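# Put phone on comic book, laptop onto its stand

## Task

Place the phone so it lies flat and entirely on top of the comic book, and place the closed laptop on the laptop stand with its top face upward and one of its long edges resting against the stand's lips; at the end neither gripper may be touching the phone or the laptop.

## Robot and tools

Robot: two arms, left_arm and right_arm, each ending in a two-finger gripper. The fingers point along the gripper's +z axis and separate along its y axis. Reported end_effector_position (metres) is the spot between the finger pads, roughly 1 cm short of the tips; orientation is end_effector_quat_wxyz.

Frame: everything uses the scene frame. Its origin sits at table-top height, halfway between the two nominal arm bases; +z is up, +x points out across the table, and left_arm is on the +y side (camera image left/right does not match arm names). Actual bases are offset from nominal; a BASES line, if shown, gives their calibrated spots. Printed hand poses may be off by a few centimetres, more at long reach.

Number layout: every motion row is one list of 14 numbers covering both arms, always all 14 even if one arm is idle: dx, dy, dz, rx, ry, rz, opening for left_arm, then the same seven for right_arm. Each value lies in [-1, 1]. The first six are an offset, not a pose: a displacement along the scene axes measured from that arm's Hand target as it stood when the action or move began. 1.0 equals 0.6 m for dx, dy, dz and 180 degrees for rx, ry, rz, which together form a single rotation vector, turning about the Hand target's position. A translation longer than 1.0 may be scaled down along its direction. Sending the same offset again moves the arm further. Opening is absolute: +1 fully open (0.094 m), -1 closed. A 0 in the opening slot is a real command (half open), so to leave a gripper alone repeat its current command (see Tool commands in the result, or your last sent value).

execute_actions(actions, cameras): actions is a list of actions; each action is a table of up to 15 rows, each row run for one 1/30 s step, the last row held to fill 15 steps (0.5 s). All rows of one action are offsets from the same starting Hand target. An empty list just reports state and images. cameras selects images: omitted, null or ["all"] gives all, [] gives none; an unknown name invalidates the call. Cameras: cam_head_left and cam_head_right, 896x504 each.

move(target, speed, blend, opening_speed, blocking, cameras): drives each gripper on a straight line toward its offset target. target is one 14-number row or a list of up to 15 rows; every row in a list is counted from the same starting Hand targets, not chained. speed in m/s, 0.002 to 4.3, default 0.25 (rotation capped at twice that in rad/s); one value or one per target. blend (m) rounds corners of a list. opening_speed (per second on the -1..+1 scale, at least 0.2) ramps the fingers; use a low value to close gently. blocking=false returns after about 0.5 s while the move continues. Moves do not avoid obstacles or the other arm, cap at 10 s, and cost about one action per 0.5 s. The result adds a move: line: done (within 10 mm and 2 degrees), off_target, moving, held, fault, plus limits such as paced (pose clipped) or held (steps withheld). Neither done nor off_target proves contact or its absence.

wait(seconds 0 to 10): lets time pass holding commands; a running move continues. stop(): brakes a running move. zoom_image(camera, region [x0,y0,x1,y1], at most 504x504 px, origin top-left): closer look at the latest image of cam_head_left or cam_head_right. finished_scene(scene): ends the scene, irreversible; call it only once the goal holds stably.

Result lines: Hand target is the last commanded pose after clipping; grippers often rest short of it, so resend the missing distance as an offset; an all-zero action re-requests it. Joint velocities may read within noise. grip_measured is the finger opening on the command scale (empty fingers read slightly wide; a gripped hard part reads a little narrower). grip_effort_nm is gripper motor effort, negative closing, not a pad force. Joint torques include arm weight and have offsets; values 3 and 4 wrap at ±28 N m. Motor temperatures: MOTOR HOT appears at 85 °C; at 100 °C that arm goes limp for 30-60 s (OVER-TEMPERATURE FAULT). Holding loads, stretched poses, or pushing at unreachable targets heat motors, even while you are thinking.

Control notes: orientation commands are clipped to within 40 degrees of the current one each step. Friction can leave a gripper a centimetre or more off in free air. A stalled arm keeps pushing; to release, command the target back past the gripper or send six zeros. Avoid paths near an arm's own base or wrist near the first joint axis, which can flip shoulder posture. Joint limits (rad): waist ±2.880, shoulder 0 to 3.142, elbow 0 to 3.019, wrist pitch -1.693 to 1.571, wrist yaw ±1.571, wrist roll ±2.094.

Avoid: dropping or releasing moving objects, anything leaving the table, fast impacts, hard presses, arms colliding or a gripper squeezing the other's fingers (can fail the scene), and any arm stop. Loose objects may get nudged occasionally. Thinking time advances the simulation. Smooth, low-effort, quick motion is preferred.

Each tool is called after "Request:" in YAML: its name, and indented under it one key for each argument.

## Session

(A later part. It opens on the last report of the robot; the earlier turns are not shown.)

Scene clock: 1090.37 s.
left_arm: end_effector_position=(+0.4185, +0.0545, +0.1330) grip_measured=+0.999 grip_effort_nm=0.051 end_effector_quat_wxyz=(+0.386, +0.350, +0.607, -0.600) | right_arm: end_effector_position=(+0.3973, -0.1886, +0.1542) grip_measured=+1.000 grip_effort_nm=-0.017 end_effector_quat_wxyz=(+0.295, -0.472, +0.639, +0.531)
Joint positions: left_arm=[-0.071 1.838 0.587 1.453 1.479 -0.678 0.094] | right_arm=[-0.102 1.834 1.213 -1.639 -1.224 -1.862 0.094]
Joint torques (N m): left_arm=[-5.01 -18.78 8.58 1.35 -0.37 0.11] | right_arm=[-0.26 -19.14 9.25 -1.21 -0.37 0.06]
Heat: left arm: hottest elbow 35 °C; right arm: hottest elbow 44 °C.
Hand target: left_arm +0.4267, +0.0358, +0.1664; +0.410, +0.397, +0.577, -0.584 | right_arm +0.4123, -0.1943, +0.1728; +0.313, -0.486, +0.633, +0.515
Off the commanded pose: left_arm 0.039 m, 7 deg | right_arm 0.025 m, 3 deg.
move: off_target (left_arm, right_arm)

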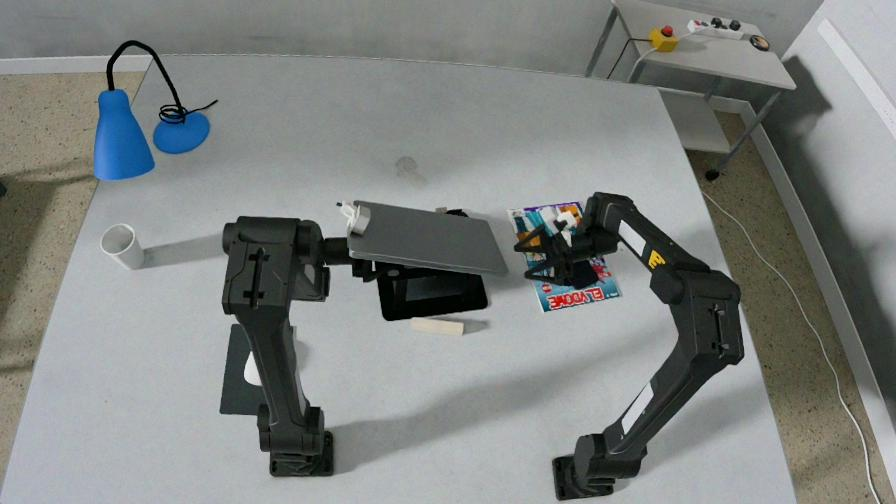

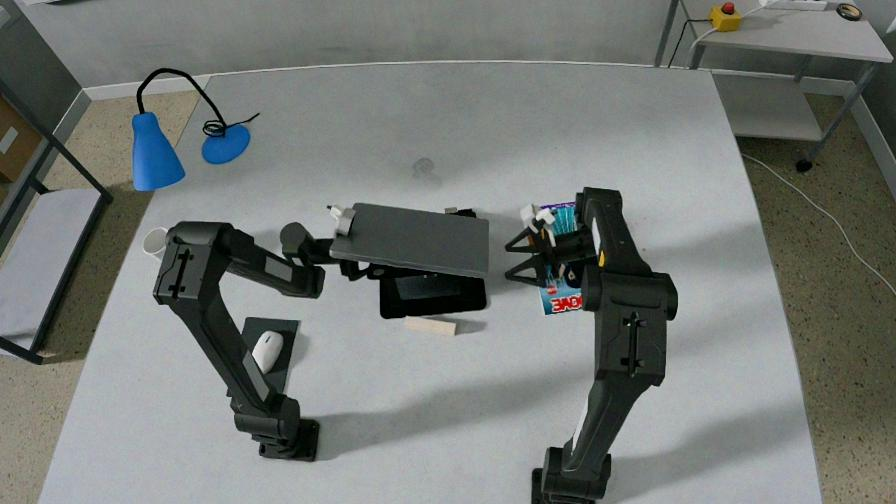

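Request:
move:
  target:
    - [0,0,0,0,0,0,1,0.05,-0.07,0.03,0,0.5,0,1]
  speed: 0.3

Scene clock: 1105.20 s.
left_arm: end_effector_position=(+0.4199, +0.0535, +0.1324) grip_measured=+0.999 grip_effort_nm=0.056 end_effector_quat_wxyz=(+0.384, +0.350, +0.610, -0.599) | right_arm: end_effector_position=(+0.4322, -0.2283, +0.1840) grip_measured=+1.000 grip_effort_nm=-0.022 end_effector_quat_wxyz=(-0.088, +0.147, +0.749, +0.640)
Joint positions: left_arm=[-0.074 1.818 0.587 1.361 1.475 -0.608 0.094] | right_arm=[-0.197 1.834 1.258 -1.67 -1.356 -0.356 0.094]
Joint torques (N m): left_arm=[-4.48 -18.43 8.64 1.66 -0.18 0.2] | right_arm=[-0.44 -17.61 8.44 -1.09 -0.51 0.16]
Heat: left arm: hottest elbow 35 °C; right arm: hottest elbow 43 °C.
Hand target: left_arm +0.4267, +0.0358, +0.1664; +0.410, +0.397, +0.577, -0.584 | right_arm +0.4423, -0.2364, +0.1909; -0.226, +0.021, +0.669, +0.707
Off the commanded pose: left_arm 0.039 m, 7 deg | right_arm 0.015 m, 25 deg.
joint sent to its limit (right arm) — joint 4 (wrist pitch), lower limit. The joint targets are off in orientation, not in position.
move: off_target (left_arm, right_arm)

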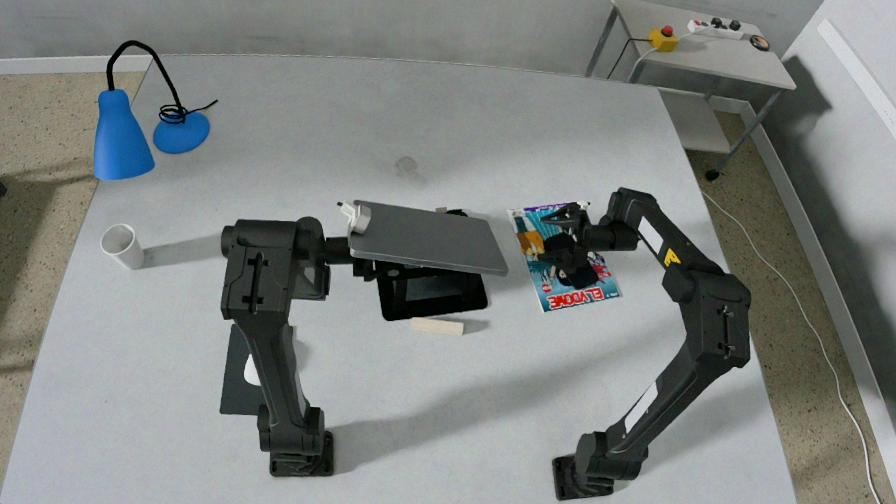

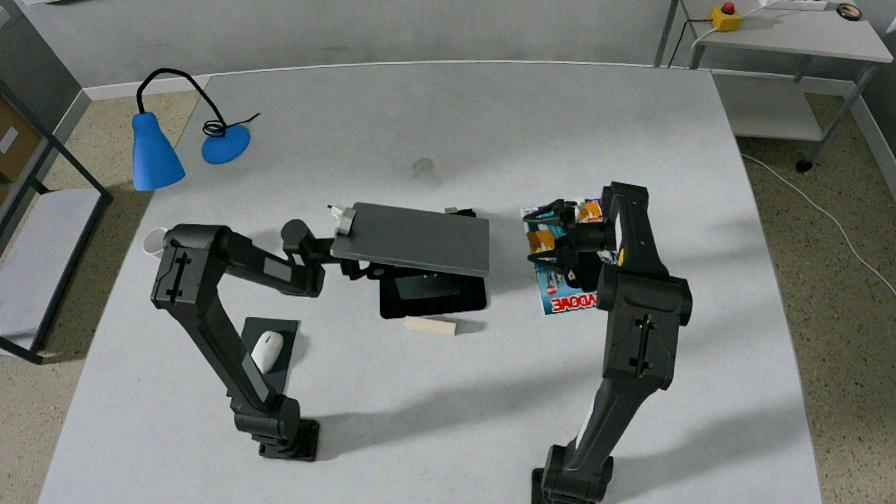

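Request:
move:
  target:
    - [0,0,0,0,0,0,1,0.03,0.06,-0.08,0,0,0,1]
  speed: 0.15

Request:
zoom_image:
  camera: "cam_head_left"
  region: [440, 160, 640, 320]

Request:
zoom_image:
  camera: "cam_head_right"
  region: [440, 160, 640, 320]

Scene clock: 1111.27 s.
left_arm: end_effector_position=(+0.4200, +0.0535, +0.1324) grip_measured=+0.999 grip_effort_nm=0.051 end_effector_quat_wxyz=(+0.384, +0.350, +0.610, -0.599) | right_arm: end_effector_position=(+0.4475, -0.2036, +0.1432) grip_measured=+1.000 grip_effort_nm=-0.017 end_effector_quat_wxyz=(-0.114, +0.134, +0.741, +0.648)
Joint positions: left_arm=[-0.074 1.817 0.587 1.358 1.475 -0.606 0.094] | right_arm=[-0.139 1.963 1.302 -1.67 -1.383 -0.416 0.094]
Joint torques (N m): left_arm=[-4.78 -17.85 8.42 1.4 -0.13 0.14] | right_arm=[1.26 -17.38 8.98 -1.18 -0.42 0.03]
Heat: left arm: hottest elbow 35 °C; right arm: hottest elbow 43 °C.
Hand target: left_arm +0.4267, +0.0358, +0.1664; +0.410, +0.397, +0.577, -0.584 | right_arm +0.4603, -0.2003, +0.1429; -0.226, +0.021, +0.669, +0.707
Off the commanded pose: left_arm 0.039 m, 7 deg | right_arm 0.013 m, 21 deg.
joint sent to its limit (right arm) — joint 4 (wrist pitch), lower limit. The joint targets are off in orientation, not in position.
move: off_target (left_arm, right_arm)

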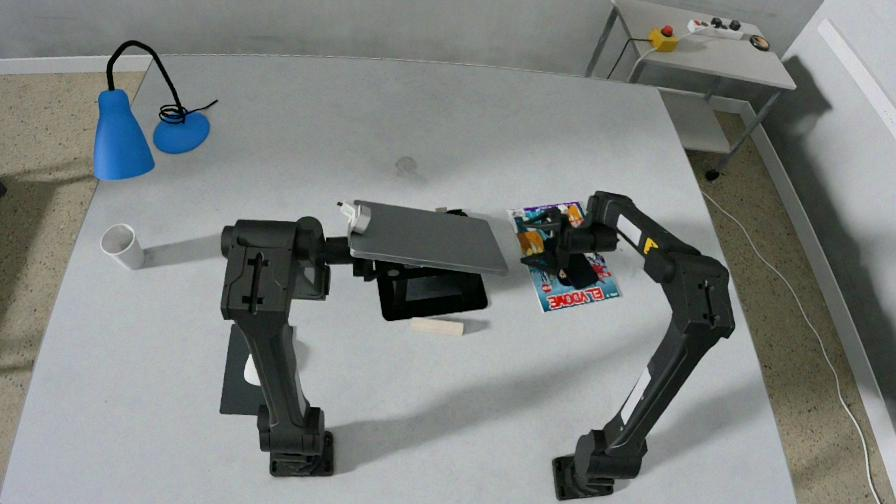

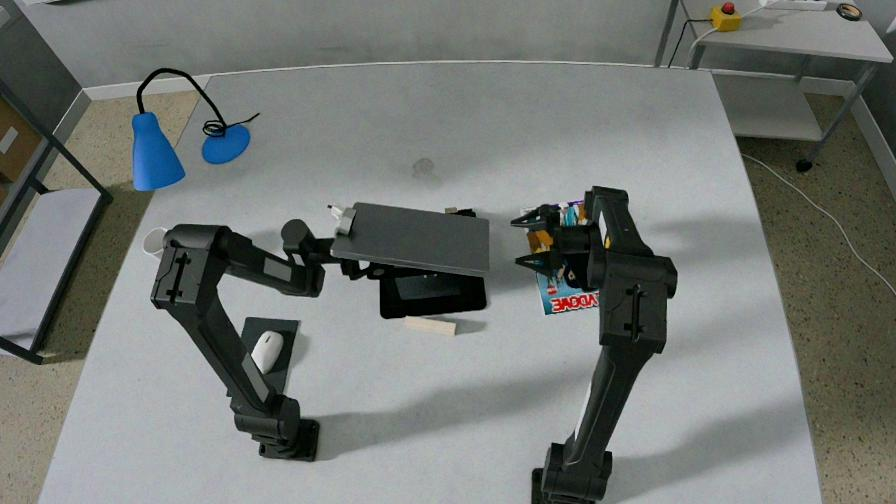

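Scaled by 2.520.

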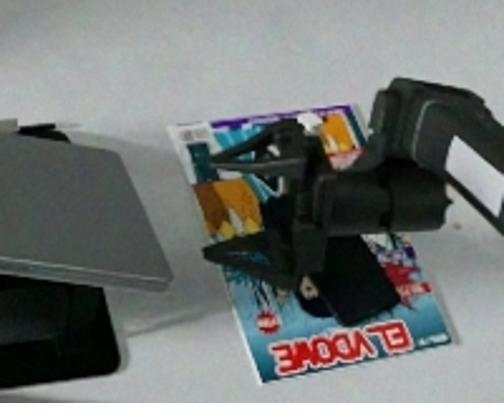

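Scaled by 2.520.

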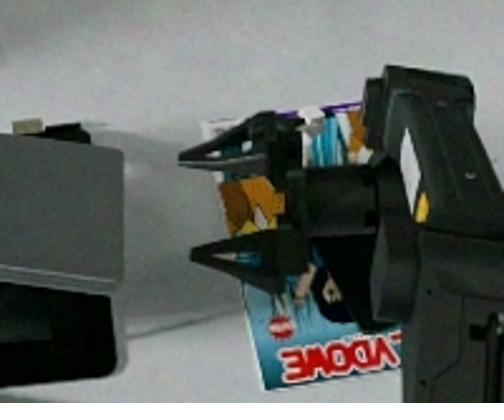

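Request:
move:
  target:
    - [0,0,0,0,0,0,1,0.01,0,-0.0717,0,0,0,1]
    - [0,0,0,0,0,0,1,0.0167,0.11,-0.0717,0,0,0,1]
  speed: 0.08

Request:
zoom_image:
  camera: "cam_head_left"
  region: [440, 160, 640, 320]

Request:
zoom_image:
  camera: "cam_head_right"
  region: [440, 160, 640, 320]

Scene clock: 1121.97 s.
left_arm: end_effector_position=(+0.4200, +0.0535, +0.1324) grip_measured=+0.999 grip_effort_nm=0.046 end_effector_quat_wxyz=(+0.384, +0.350, +0.610, -0.599) | right_arm: end_effector_position=(+0.4585, -0.1379, +0.1037) grip_measured=+1.000 grip_effort_nm=-0.017 end_effector_quat_wxyz=(-0.146, +0.092, +0.730, +0.661)
Joint positions: left_arm=[-0.074 1.817 0.587 1.357 1.475 -0.605 0.094] | right_arm=[-0.003 2.104 1.375 -1.67 -1.449 -0.488 0.094]
Joint torques (N m): left_arm=[-4.84 -17.96 8.7 1.54 -0.14 0.19] | right_arm=[0.97 -18.49 8.38 -1.21 -0.42 0.09]
Heat: left arm: hottest elbow 35 °C; right arm: hottest elbow 42 °C.
Hand target: left_arm +0.4267, +0.0358, +0.1664; +0.410, +0.397, +0.577, -0.584 | right_arm +0.4703, -0.1342, +0.0999; -0.226, +0.021, +0.669, +0.707
Off the commanded pose: left_arm 0.039 m, 7 deg | right_arm 0.013 m, 15 deg.
joint sent to its limit (right arm) — joint 4 (wrist pitch), lower limit. The joint targets are off in orientation, not in position.
move: off_target (left_arm, right_arm)

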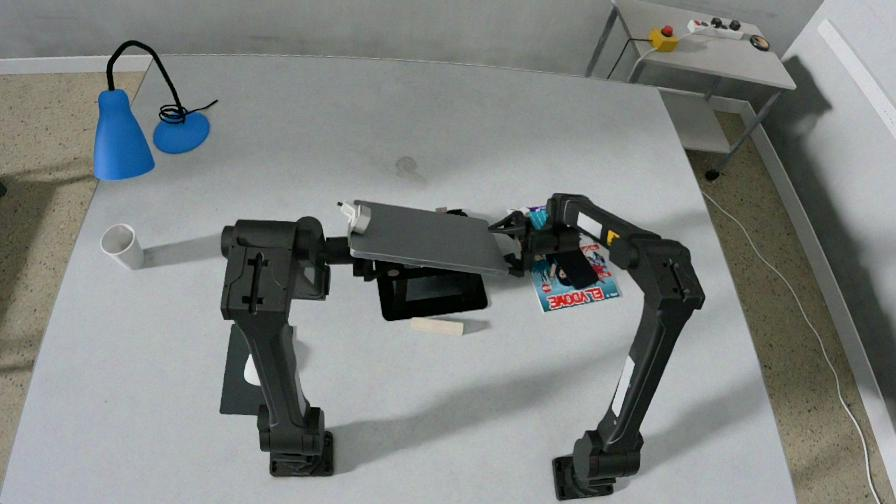

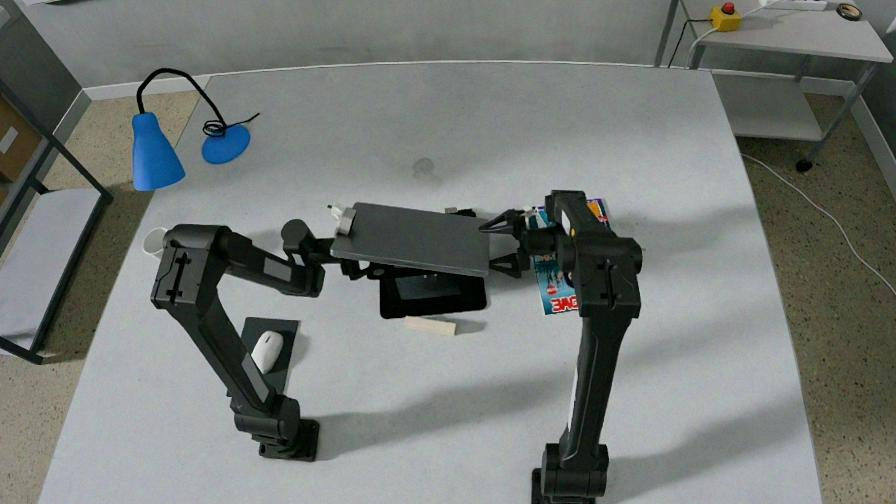

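Scaled by 2.520.

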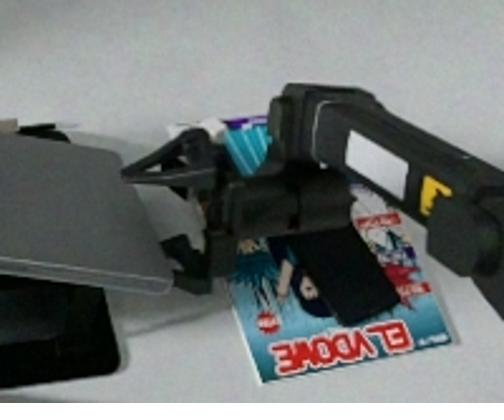

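Scaled by 2.520.

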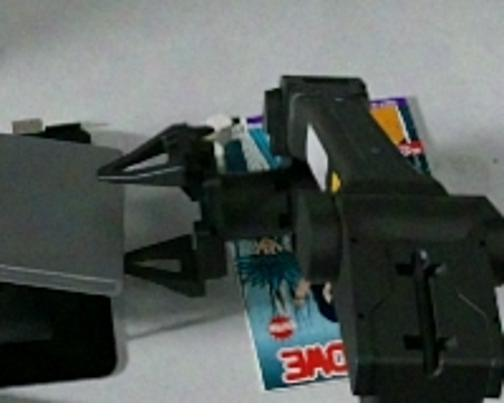

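Request:
move:
  target:
    - [0,0,0,0,0,0,1,0,0.02,0,0,0,0,1]
  speed: 0.08

Request:
move:
  target:
    - [0,0,0,0,0,0,1,0,0,0,0,0,0,-0.75]
  opening_speed: 0.5

Request:
zoom_image:
  camera: "cam_head_left"
  region: [440, 160, 640, 320]

Request:
zoom_image:
  camera: "cam_head_right"
  region: [440, 160, 640, 320]

Scene clock: 1126.90 s.
left_arm: end_effector_position=(+0.4200, +0.0535, +0.1324) grip_measured=+0.999 grip_effort_nm=0.046 end_effector_quat_wxyz=(+0.384, +0.350, +0.610, -0.599) | right_arm: end_effector_position=(+0.4595, -0.1284, +0.1040) grip_measured=+1.000 grip_effort_nm=-0.022 end_effector_quat_wxyz=(-0.149, +0.088, +0.727, +0.665)
Joint positions: left_arm=[-0.074 1.817 0.587 1.357 1.475 -0.605 0.094] | right_arm=[0.016 2.111 1.382 -1.67 -1.465 -0.488 0.094]
Joint torques (N m): left_arm=[-5.01 -17.9 8.53 1.44 -0.12 0.15] | right_arm=[1.26 -19.31 8.39 -1.21 -0.47 0.11]
Heat: left arm: hottest elbow 35 °C; right arm: hottest elbow 42 °C.
Hand target: left_arm +0.4267, +0.0358, +0.1664; +0.410, +0.397, +0.577, -0.584 | right_arm +0.4702, -0.1223, +0.0998; -0.226, +0.021, +0.669, +0.707
Off the commanded pose: left_arm 0.039 m, 7 deg | right_arm 0.013 m, 14 deg.
joint sent to its limit (right arm) — joint 4 (wrist pitch), lower limit. The joint targets are off in orientation, not in position.
move: off_target (left_arm, right_arm)

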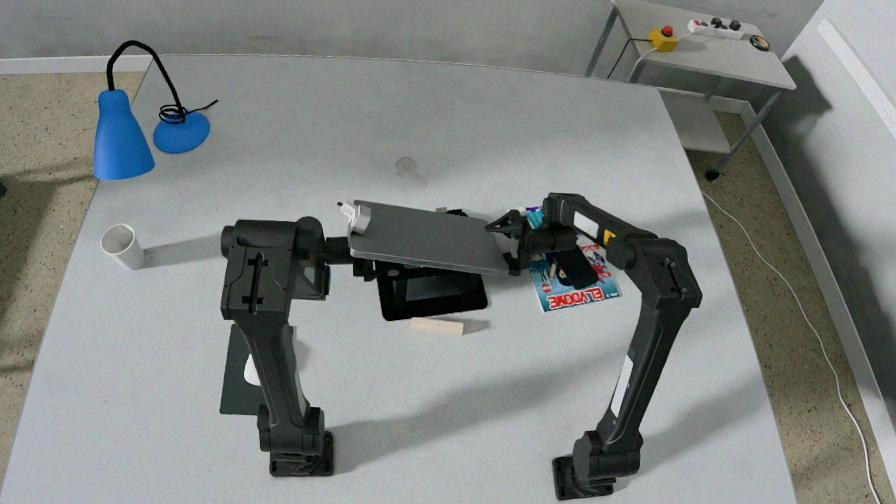

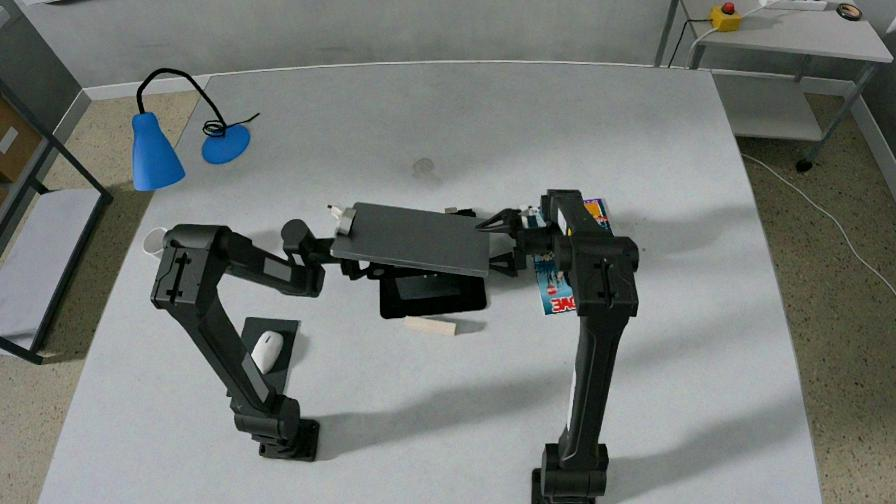

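Scene clock: 1130.80 s.
left_arm: end_effector_position=(+0.4218, +0.0532, +0.1326) grip_measured=+1.000 grip_effort_nm=0.046 end_effector_quat_wxyz=(+0.377, +0.337, +0.617, -0.604) | right_arm: end_effector_position=(+0.4655, -0.1276, +0.1103) grip_measured=-0.572 grip_effort_nm=-1.028 end_effector_quat_wxyz=(-0.156, +0.103, +0.721, +0.667)
Joint positions: left_arm=[-0.074 1.815 0.588 1.346 1.467 -0.631 0.094] | right_arm=[0.017 2.111 1.399 -1.683 -1.48 -0.455 0.02]
Joint torques (N m): left_arm=[-5.01 -18.02 8.27 2.51 0.19 0.39] | right_arm=[1.26 -18.78 7.28 -0.73 -0.03 -0.19]
Heat: left arm: hottest elbow 35 °C; right arm: hottest elbow 42 °C.
Hand target: left_arm +0.4267, +0.0358, +0.1664; +0.410, +0.397, +0.577, -0.584 | right_arm +0.4703, -0.1223, +0.0999; -0.226, +0.021, +0.669, +0.707
Off the commanded pose: left_arm 0.038 m, 9 deg | right_arm 0.013 m, 14 deg.
joint read past its limit (right arm) — joint 4 (wrist pitch), lower limit.
joint sent to its limit (right arm) — joint 4 (wrist pitch), lower limit. The joint targets are off in orientation, not in position.
move: off_target (left_arm, right_arm)

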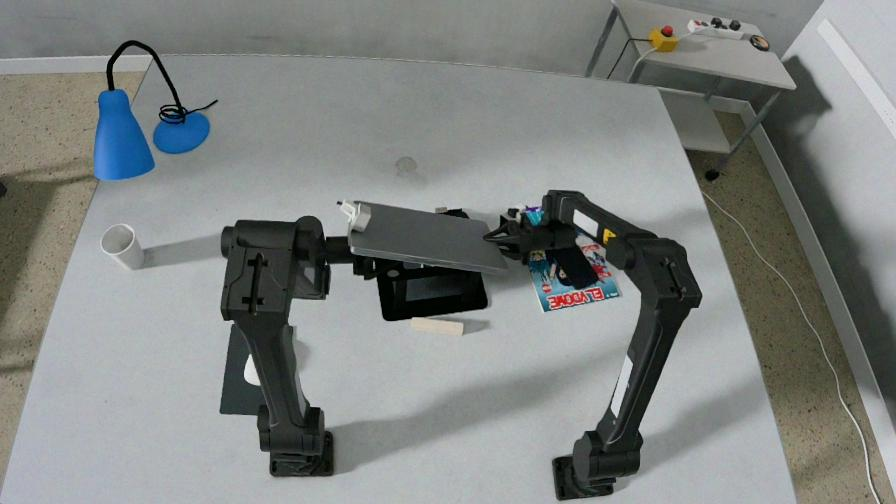

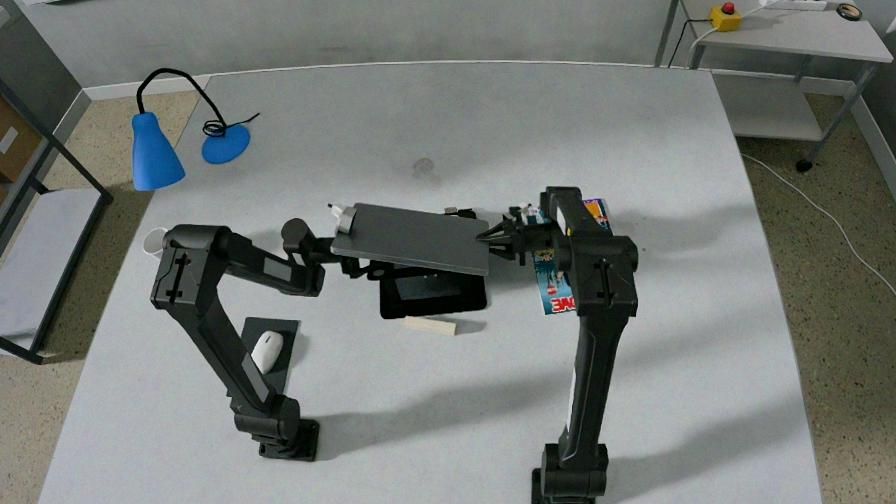

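Scaled by 2.520.

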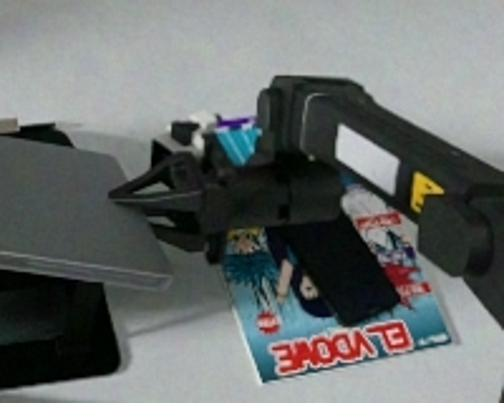

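Scaled by 2.520.

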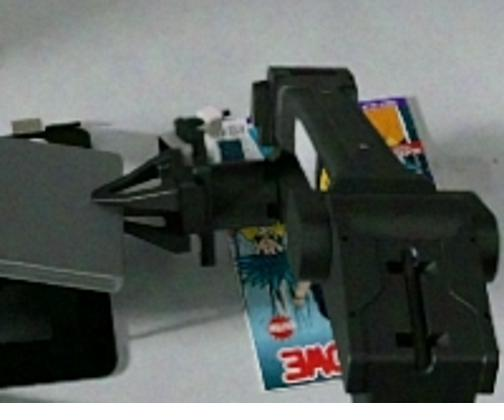

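Request:
move:
  target:
    - [0,0.02,-0.045,0,0,0,1,0,-0.01,0.02,0,0,0,-0.75]
    - [0.0,0.13,-0.045,0,0,0,1,0,-0.02,0.02,0,0,0,-0.75]
  speed: 0.05

Request:
zoom_image:
  camera: "cam_head_left"
  region: [280, 140, 540, 320]

Request:
zoom_image:
  camera: "cam_head_right"
  region: [280, 140, 540, 320]

Scene clock: 1139.77 s.
left_arm: end_effector_position=(+0.4170, +0.0756, +0.1289) grip_measured=+0.999 grip_effort_nm=0.046 end_effector_quat_wxyz=(+0.367, +0.348, +0.614, -0.606) | right_arm: end_effector_position=(+0.4599, -0.1132, +0.1138) grip_measured=-0.579 grip_effort_nm=-1.043 end_effector_quat_wxyz=(-0.174, +0.100, +0.722, +0.662)
Joint positions: left_arm=[-0.015 1.85 0.591 1.479 1.553 -0.731 0.094] | right_arm=[0.046 2.103 1.399 -1.684 -1.479 -0.425 0.02]
Joint torques (N m): left_arm=[5.36 -14.56 3.78 3.21 0.19 0.89] | right_arm=[-2.43 -20.78 6.49 -0.72 0.31 -0.26]
Heat: left arm: hottest elbow 35 °C; right arm: hottest elbow 42 °C.
Hand target: left_arm +0.4267, +0.1137, +0.1393; +0.410, +0.397, +0.577, -0.584 | right_arm +0.4703, -0.1342, +0.1118; -0.226, +0.021, +0.669, +0.707
Off the commanded pose: left_arm 0.041 m, 9 deg | right_arm 0.024 m, 14 deg.
joint read past its limit (right arm) — joint 4 (wrist pitch), lower limit.
joint sent to its limit (left arm) — joint 5 (wrist yaw), upper limit. The joint targets are off in position and orientation.
joint sent to its limit (right arm) — joint 4 (wrist pitch), lower limit. The joint targets are off in orientation, not in position.
move: off_target (left_arm, right_arm)

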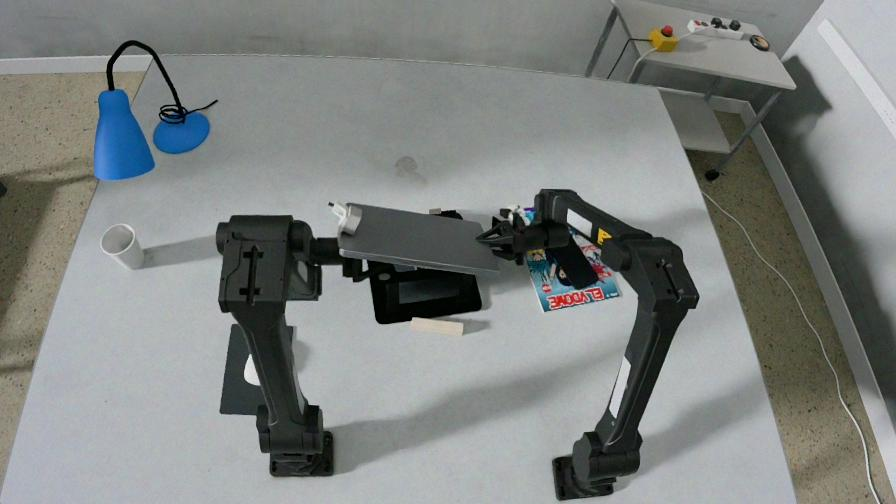

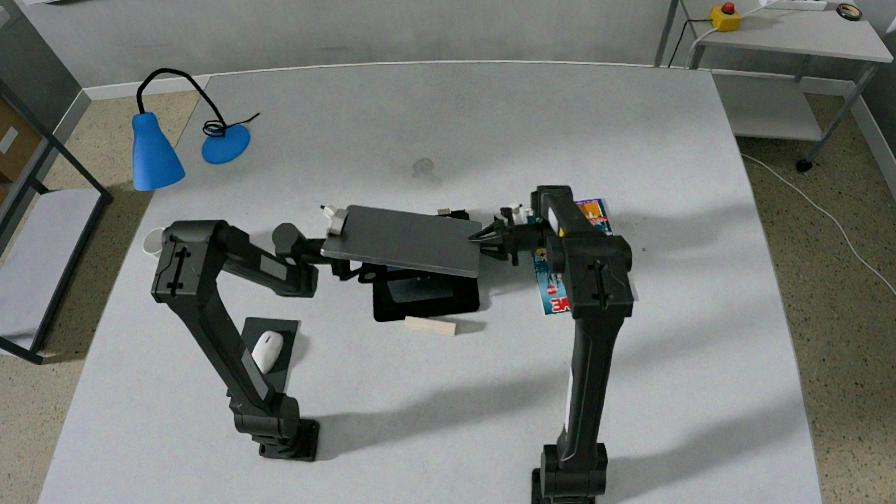

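Scaled by 1.938.

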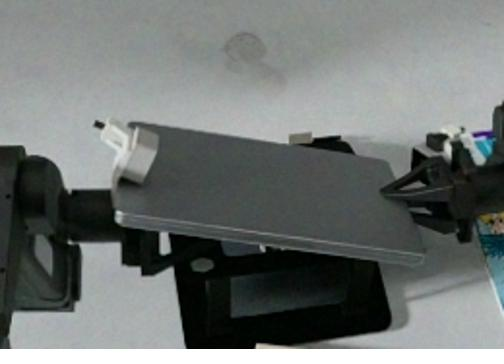

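Scaled by 1.938.

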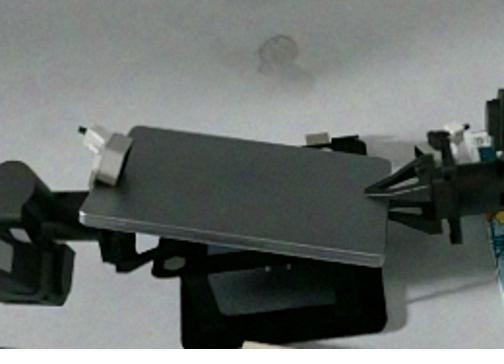

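Request:
move:
  target:
    - [0,-0.06,0.0,0.03,0,0,1,0,0,0.085,0,0,0,-0.75]
  speed: 0.05

Request:
zoom_image:
  camera: "cam_head_left"
  region: [280, 140, 540, 320]

Request:
zoom_image:
  camera: "cam_head_right"
  region: [280, 140, 540, 320]

Scene clock: 1152.13 s.
left_arm: end_effector_position=(+0.4155, +0.0748, +0.1283) grip_measured=+0.999 grip_effort_nm=0.051 end_effector_quat_wxyz=(+0.364, +0.350, +0.613, -0.607) | right_arm: end_effector_position=(+0.4584, -0.1132, +0.1202) grip_measured=-0.584 grip_effort_nm=-1.033 end_effector_quat_wxyz=(-0.188, +0.110, +0.725, +0.654)
Joint positions: left_arm=[-0.017 1.853 0.591 1.487 1.56 -0.737 0.094] | right_arm=[0.047 2.085 1.399 -1.68 -1.464 -0.368 0.02]
Joint torques (N m): left_arm=[-0.38 -13.98 7.09 2.76 -0.04 0.75] | right_arm=[-2.49 -27.63 6.35 -0.81 -0.57 0.08]
Heat: left arm: hottest elbow 35 °C; right arm: hottest elbow 41 °C.
Hand target: left_arm +0.4268, +0.0777, +0.1394; +0.391, +0.416, +0.604, -0.557 | right_arm +0.4703, -0.1342, +0.1629; -0.226, +0.021, +0.669, +0.707
Off the commanded pose: left_arm 0.016 m, 10 deg | right_arm 0.049 m, 14 deg.
joint sent to its limit (left arm) — joint 5 (wrist yaw), upper limit. The joint targets are off in orientation, not in position.
joint sent to its limit (right arm) — joint 4 (wrist pitch), lower limit. The joint targets are off in orientation, not in position.
move: off_target (left_arm, right_arm)

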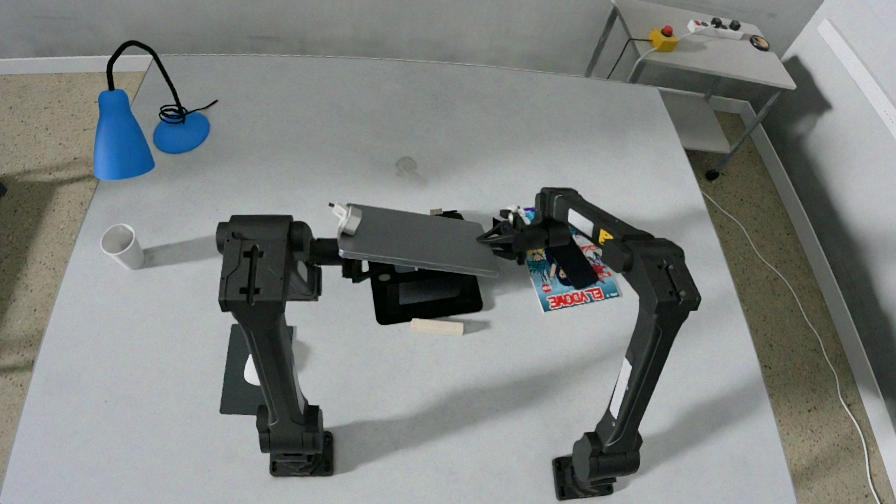

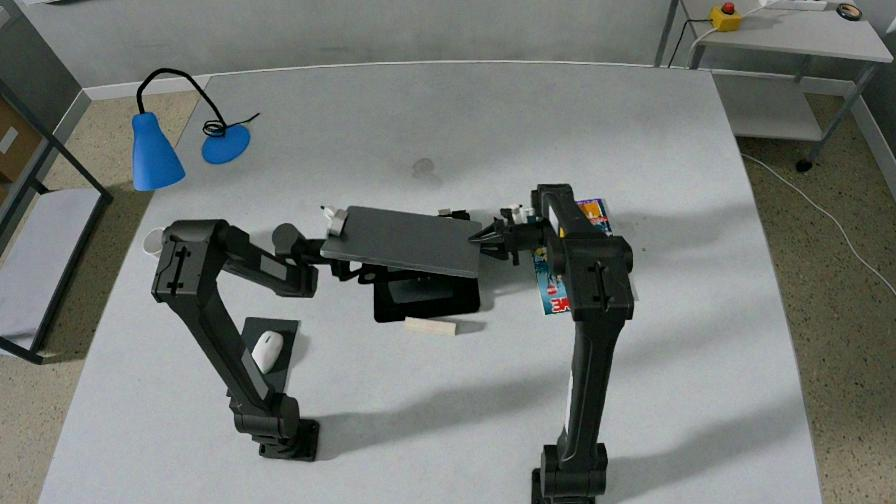

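Scaled by 1.938.

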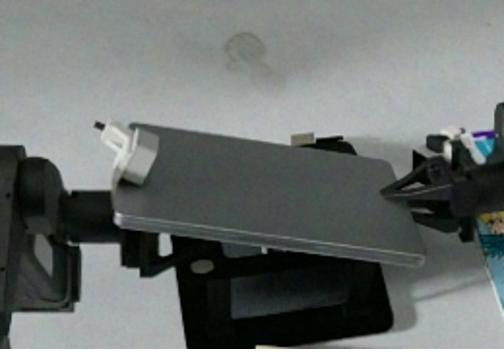

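Scaled by 1.938.

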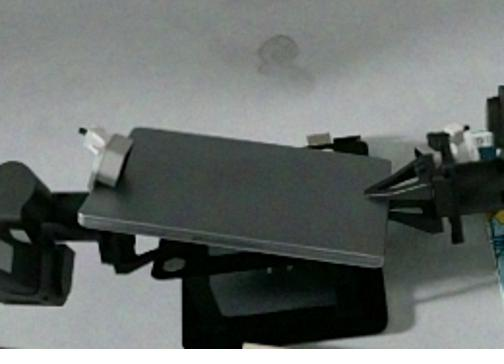

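Request:
move:
  target:
    - [0,0,0.04,0.06,0,0,1,0,0,0.1,0,0,0,-0.75]
  speed: 0.05

Request:
zoom_image:
  camera: "cam_head_left"
  region: [280, 140, 540, 320]

Request:
zoom_image:
  camera: "cam_head_right"
  region: [280, 140, 540, 320]

Scene clock: 1158.30 s.
left_arm: end_effector_position=(+0.4152, +0.0745, +0.1324) grip_measured=+0.999 grip_effort_nm=0.046 end_effector_quat_wxyz=(+0.371, +0.358, +0.609, -0.603) | right_arm: end_effector_position=(+0.4585, -0.1174, +0.1569) grip_measured=-0.604 grip_effort_nm=-1.038 end_effector_quat_wxyz=(-0.189, +0.119, +0.729, +0.647)
Joint positions: left_arm=[-0.018 1.842 0.591 1.49 1.56 -0.727 0.094] | right_arm=[0.039 2.003 1.399 -1.67 -1.451 -0.263 0.019]
Joint torques (N m): left_arm=[-1.32 -18.96 7.28 1.63 -0.11 0.32] | right_arm=[-1.9 -29.45 7.49 -1.09 -1.85 0.16]
Heat: left arm: hottest elbow 34 °C; right arm: hottest elbow 41 °C.
Hand target: left_arm +0.4267, +0.0778, +0.1633; +0.350, +0.451, +0.653, -0.497 | right_arm +0.4703, -0.1342, +0.2229; -0.226, +0.021, +0.669, +0.707
Off the commanded pose: left_arm 0.033 m, 17 deg | right_arm 0.069 m, 15 deg.
joint sent to its limit (left arm) — joint 5 (wrist yaw), upper limit. The joint targets are off in orientation, not in position.
joint sent to its limit (right arm) — joint 4 (wrist pitch), lower limit. The joint targets are off in position and orientation.
move: off_target (left_arm, right_arm)

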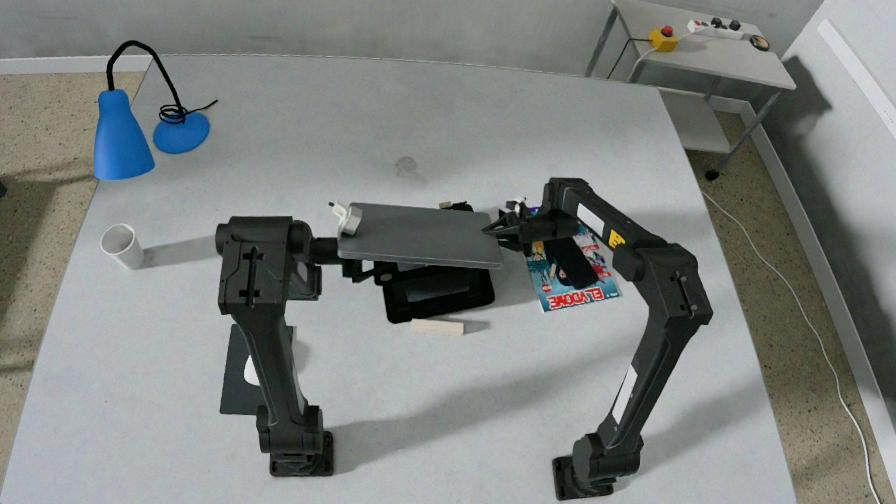

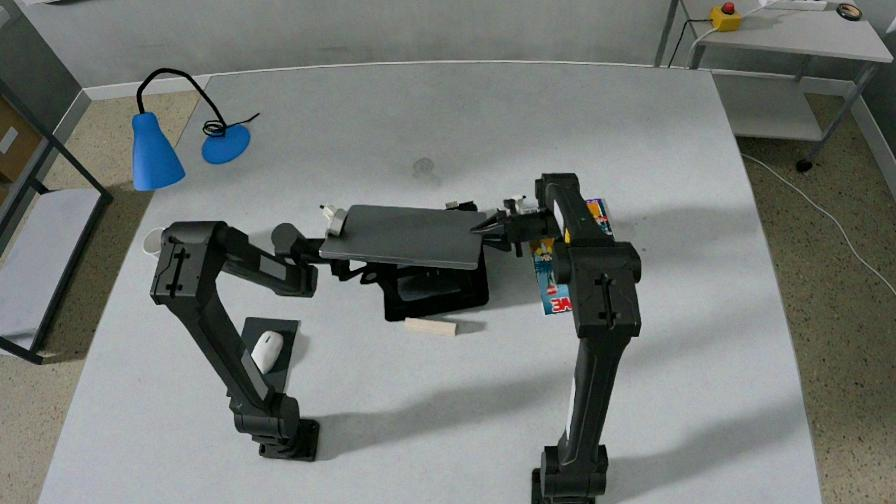

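Scaled by 1.938.

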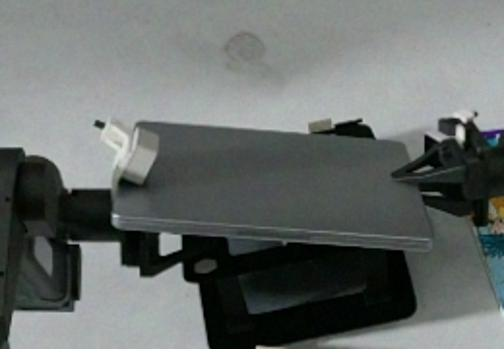

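Scaled by 1.938.

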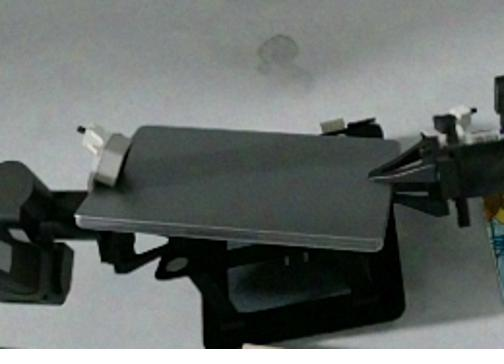

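Request:
move:
  target:
    - [-0.0,0,0.07,-0.03,0,0,1,0,0,0.06,0,0,0,-0.75]
    - [-0.06,0.0,0.07,-0.03,0,0.05,1,0.05,0,0.06,0,0,0.05,-0.75]
  speed: 0.05

Request:
zoom_image:
  camera: "cam_head_left"
  region: [280, 140, 540, 320]

Request:
zoom_image:
  camera: "cam_head_right"
  region: [280, 140, 540, 320]

Scene clock: 1171.90 s.
left_arm: end_effector_position=(+0.3568, +0.0757, +0.1611) grip_measured=+1.000 grip_effort_nm=0.046 end_effector_quat_wxyz=(+0.360, +0.342, +0.692, -0.525) | right_arm: end_effector_position=(+0.4663, -0.1328, +0.1910) grip_measured=-0.611 grip_effort_nm=-1.033 end_effector_quat_wxyz=(-0.195, +0.142, +0.742, +0.626)
Joint positions: left_arm=[-0.027 1.279 0.535 -0.202 1.334 0.422 0.094] | right_arm=[0.01 1.938 1.437 -1.67 -1.399 -0.115 0.018]
Joint torques (N m): left_arm=[-1.08 -11.87 17.22 1.06 0.79 0.27] | right_arm=[-0.15 -25.35 14.02 -0.99 -2.27 0.03]
Heat: left arm: hottest elbow 35 °C; right arm: hottest elbow 42 °C.
Hand target: left_arm +0.3907, +0.0778, +0.2054; +0.408, +0.381, +0.663, -0.498 | right_arm +0.5003, -0.1343, +0.2589; -0.281, -0.032, +0.669, +0.688
Off the commanded pose: left_arm 0.056 m, 8 deg | right_arm 0.076 m, 25 deg.
joint sent to its limit (right arm) — joint 4 (wrist pitch), lower limit. The joint targets are off in position and orientation.
move: off_target (left_arm, right_arm)

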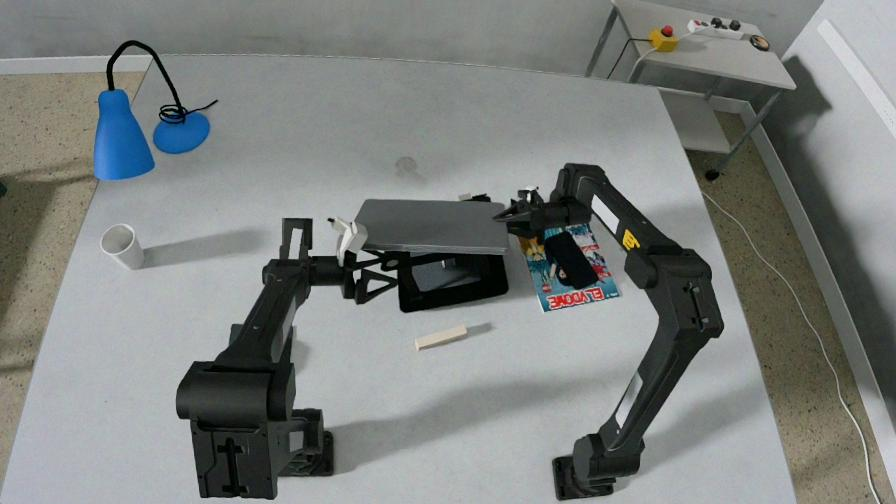

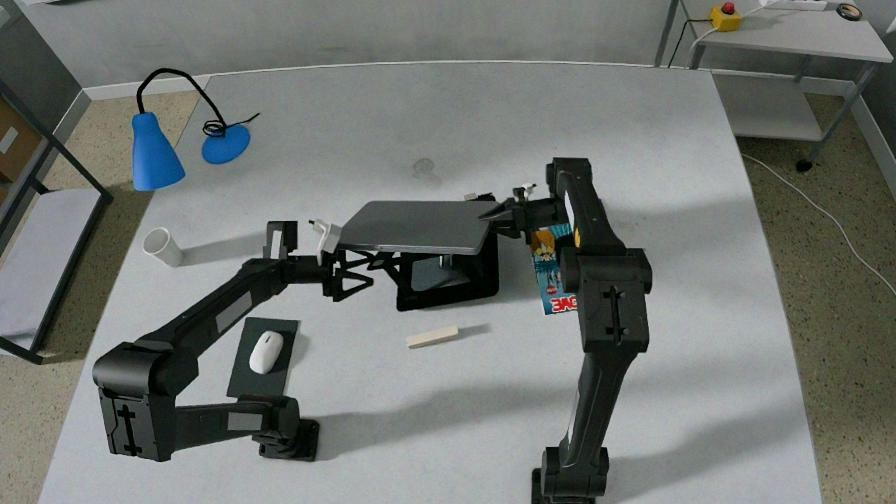

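Scaled by 1.938.

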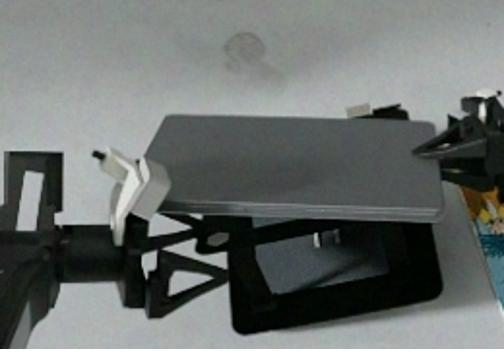

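Scaled by 1.938.

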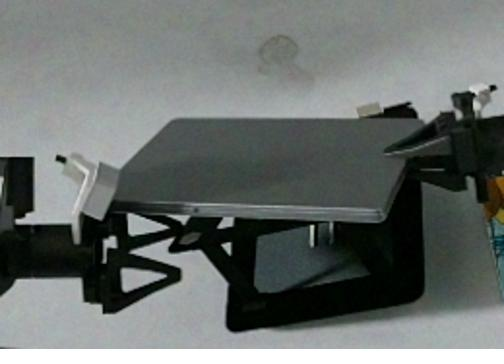

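Request:
move:
  target:
    - [-0.05,-0.06,0.0,0,0,0,1,-0.05,-0.06,0,0,0,-0.05,-0.75]
  speed: 0.05

Request:
zoom_image:
  camera: "cam_head_left"
  region: [280, 140, 540, 320]

Request:
zoom_image:
  camera: "cam_head_right"
  region: [280, 140, 540, 320]

Scene clock: 1186.17 s.
left_arm: end_effector_position=(+0.3583, +0.0484, +0.1797) grip_measured=+1.000 grip_effort_nm=0.046 end_effector_quat_wxyz=(+0.368, +0.342, +0.695, -0.514) | right_arm: end_effector_position=(+0.4677, -0.1646, +0.1855) grip_measured=-0.611 grip_effort_nm=-1.043 end_effector_quat_wxyz=(-0.175, +0.172, +0.726, +0.642)
Joint positions: left_arm=[-0.121 1.216 0.507 0.029 1.247 0.162 0.094] | right_arm=[-0.056 1.933 1.393 -1.67 -1.429 -0.145 0.018]
Joint torques (N m): left_arm=[-2.14 -11.93 10.54 2.78 0.52 0.27] | right_arm=[-0.32 -29.8 7.88 -1.06 -2.13 -0.17]
Motor temperatures (°C): left_arm=[23 29 37 24 31 24 27] | right_arm=[26 41 43 25 37 24 27]
Heat: left arm: hottest elbow 37 °C; right arm: hottest elbow 43 °C.
Hand target: left_arm +0.3607, +0.0418, +0.2054; +0.408, +0.382, +0.663, -0.498 | right_arm +0.4703, -0.1702, +0.2588; -0.226, +0.021, +0.669, +0.707
Off the commanded pose: left_arm 0.027 m, 8 deg | right_arm 0.074 m, 21 deg.
joint sent to its limit (right arm) — joint 4 (wrist pitch), lower limit. The joint targets are off in position and orientation.
move: off_target (left_arm, right_arm)

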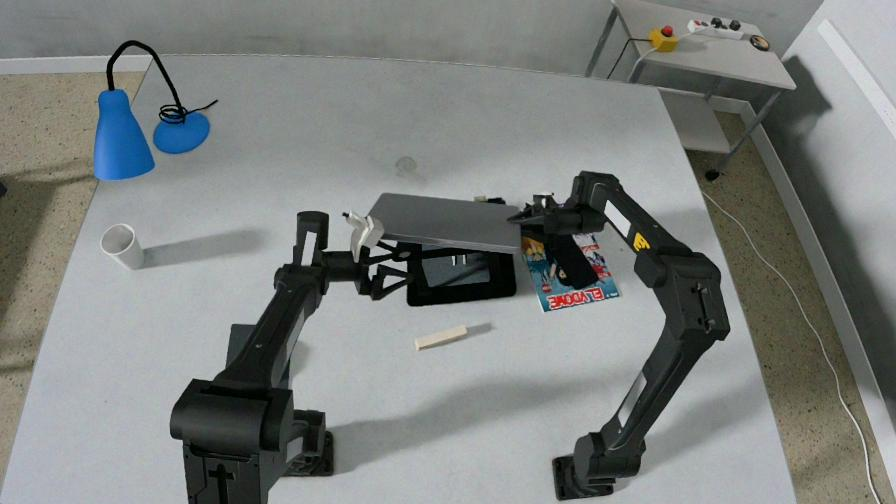

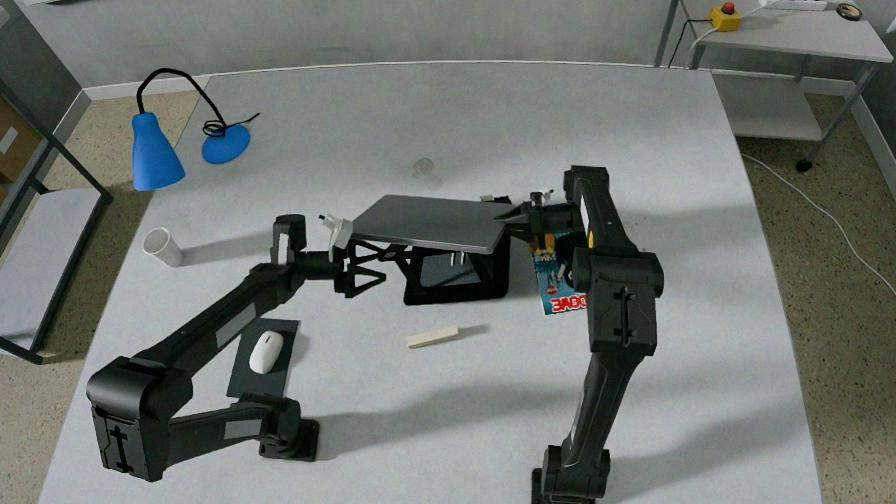

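Scaled by 1.938.

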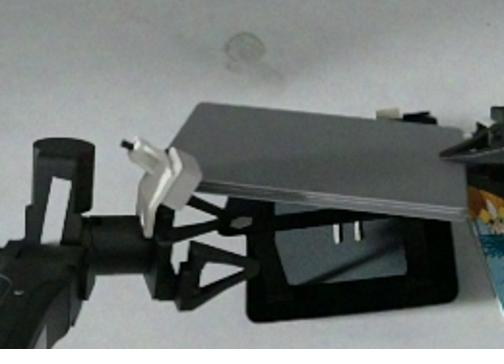

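Scaled by 1.938.

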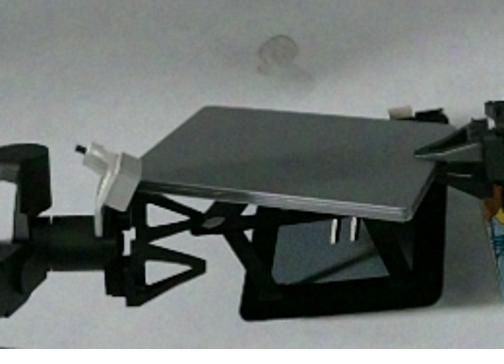

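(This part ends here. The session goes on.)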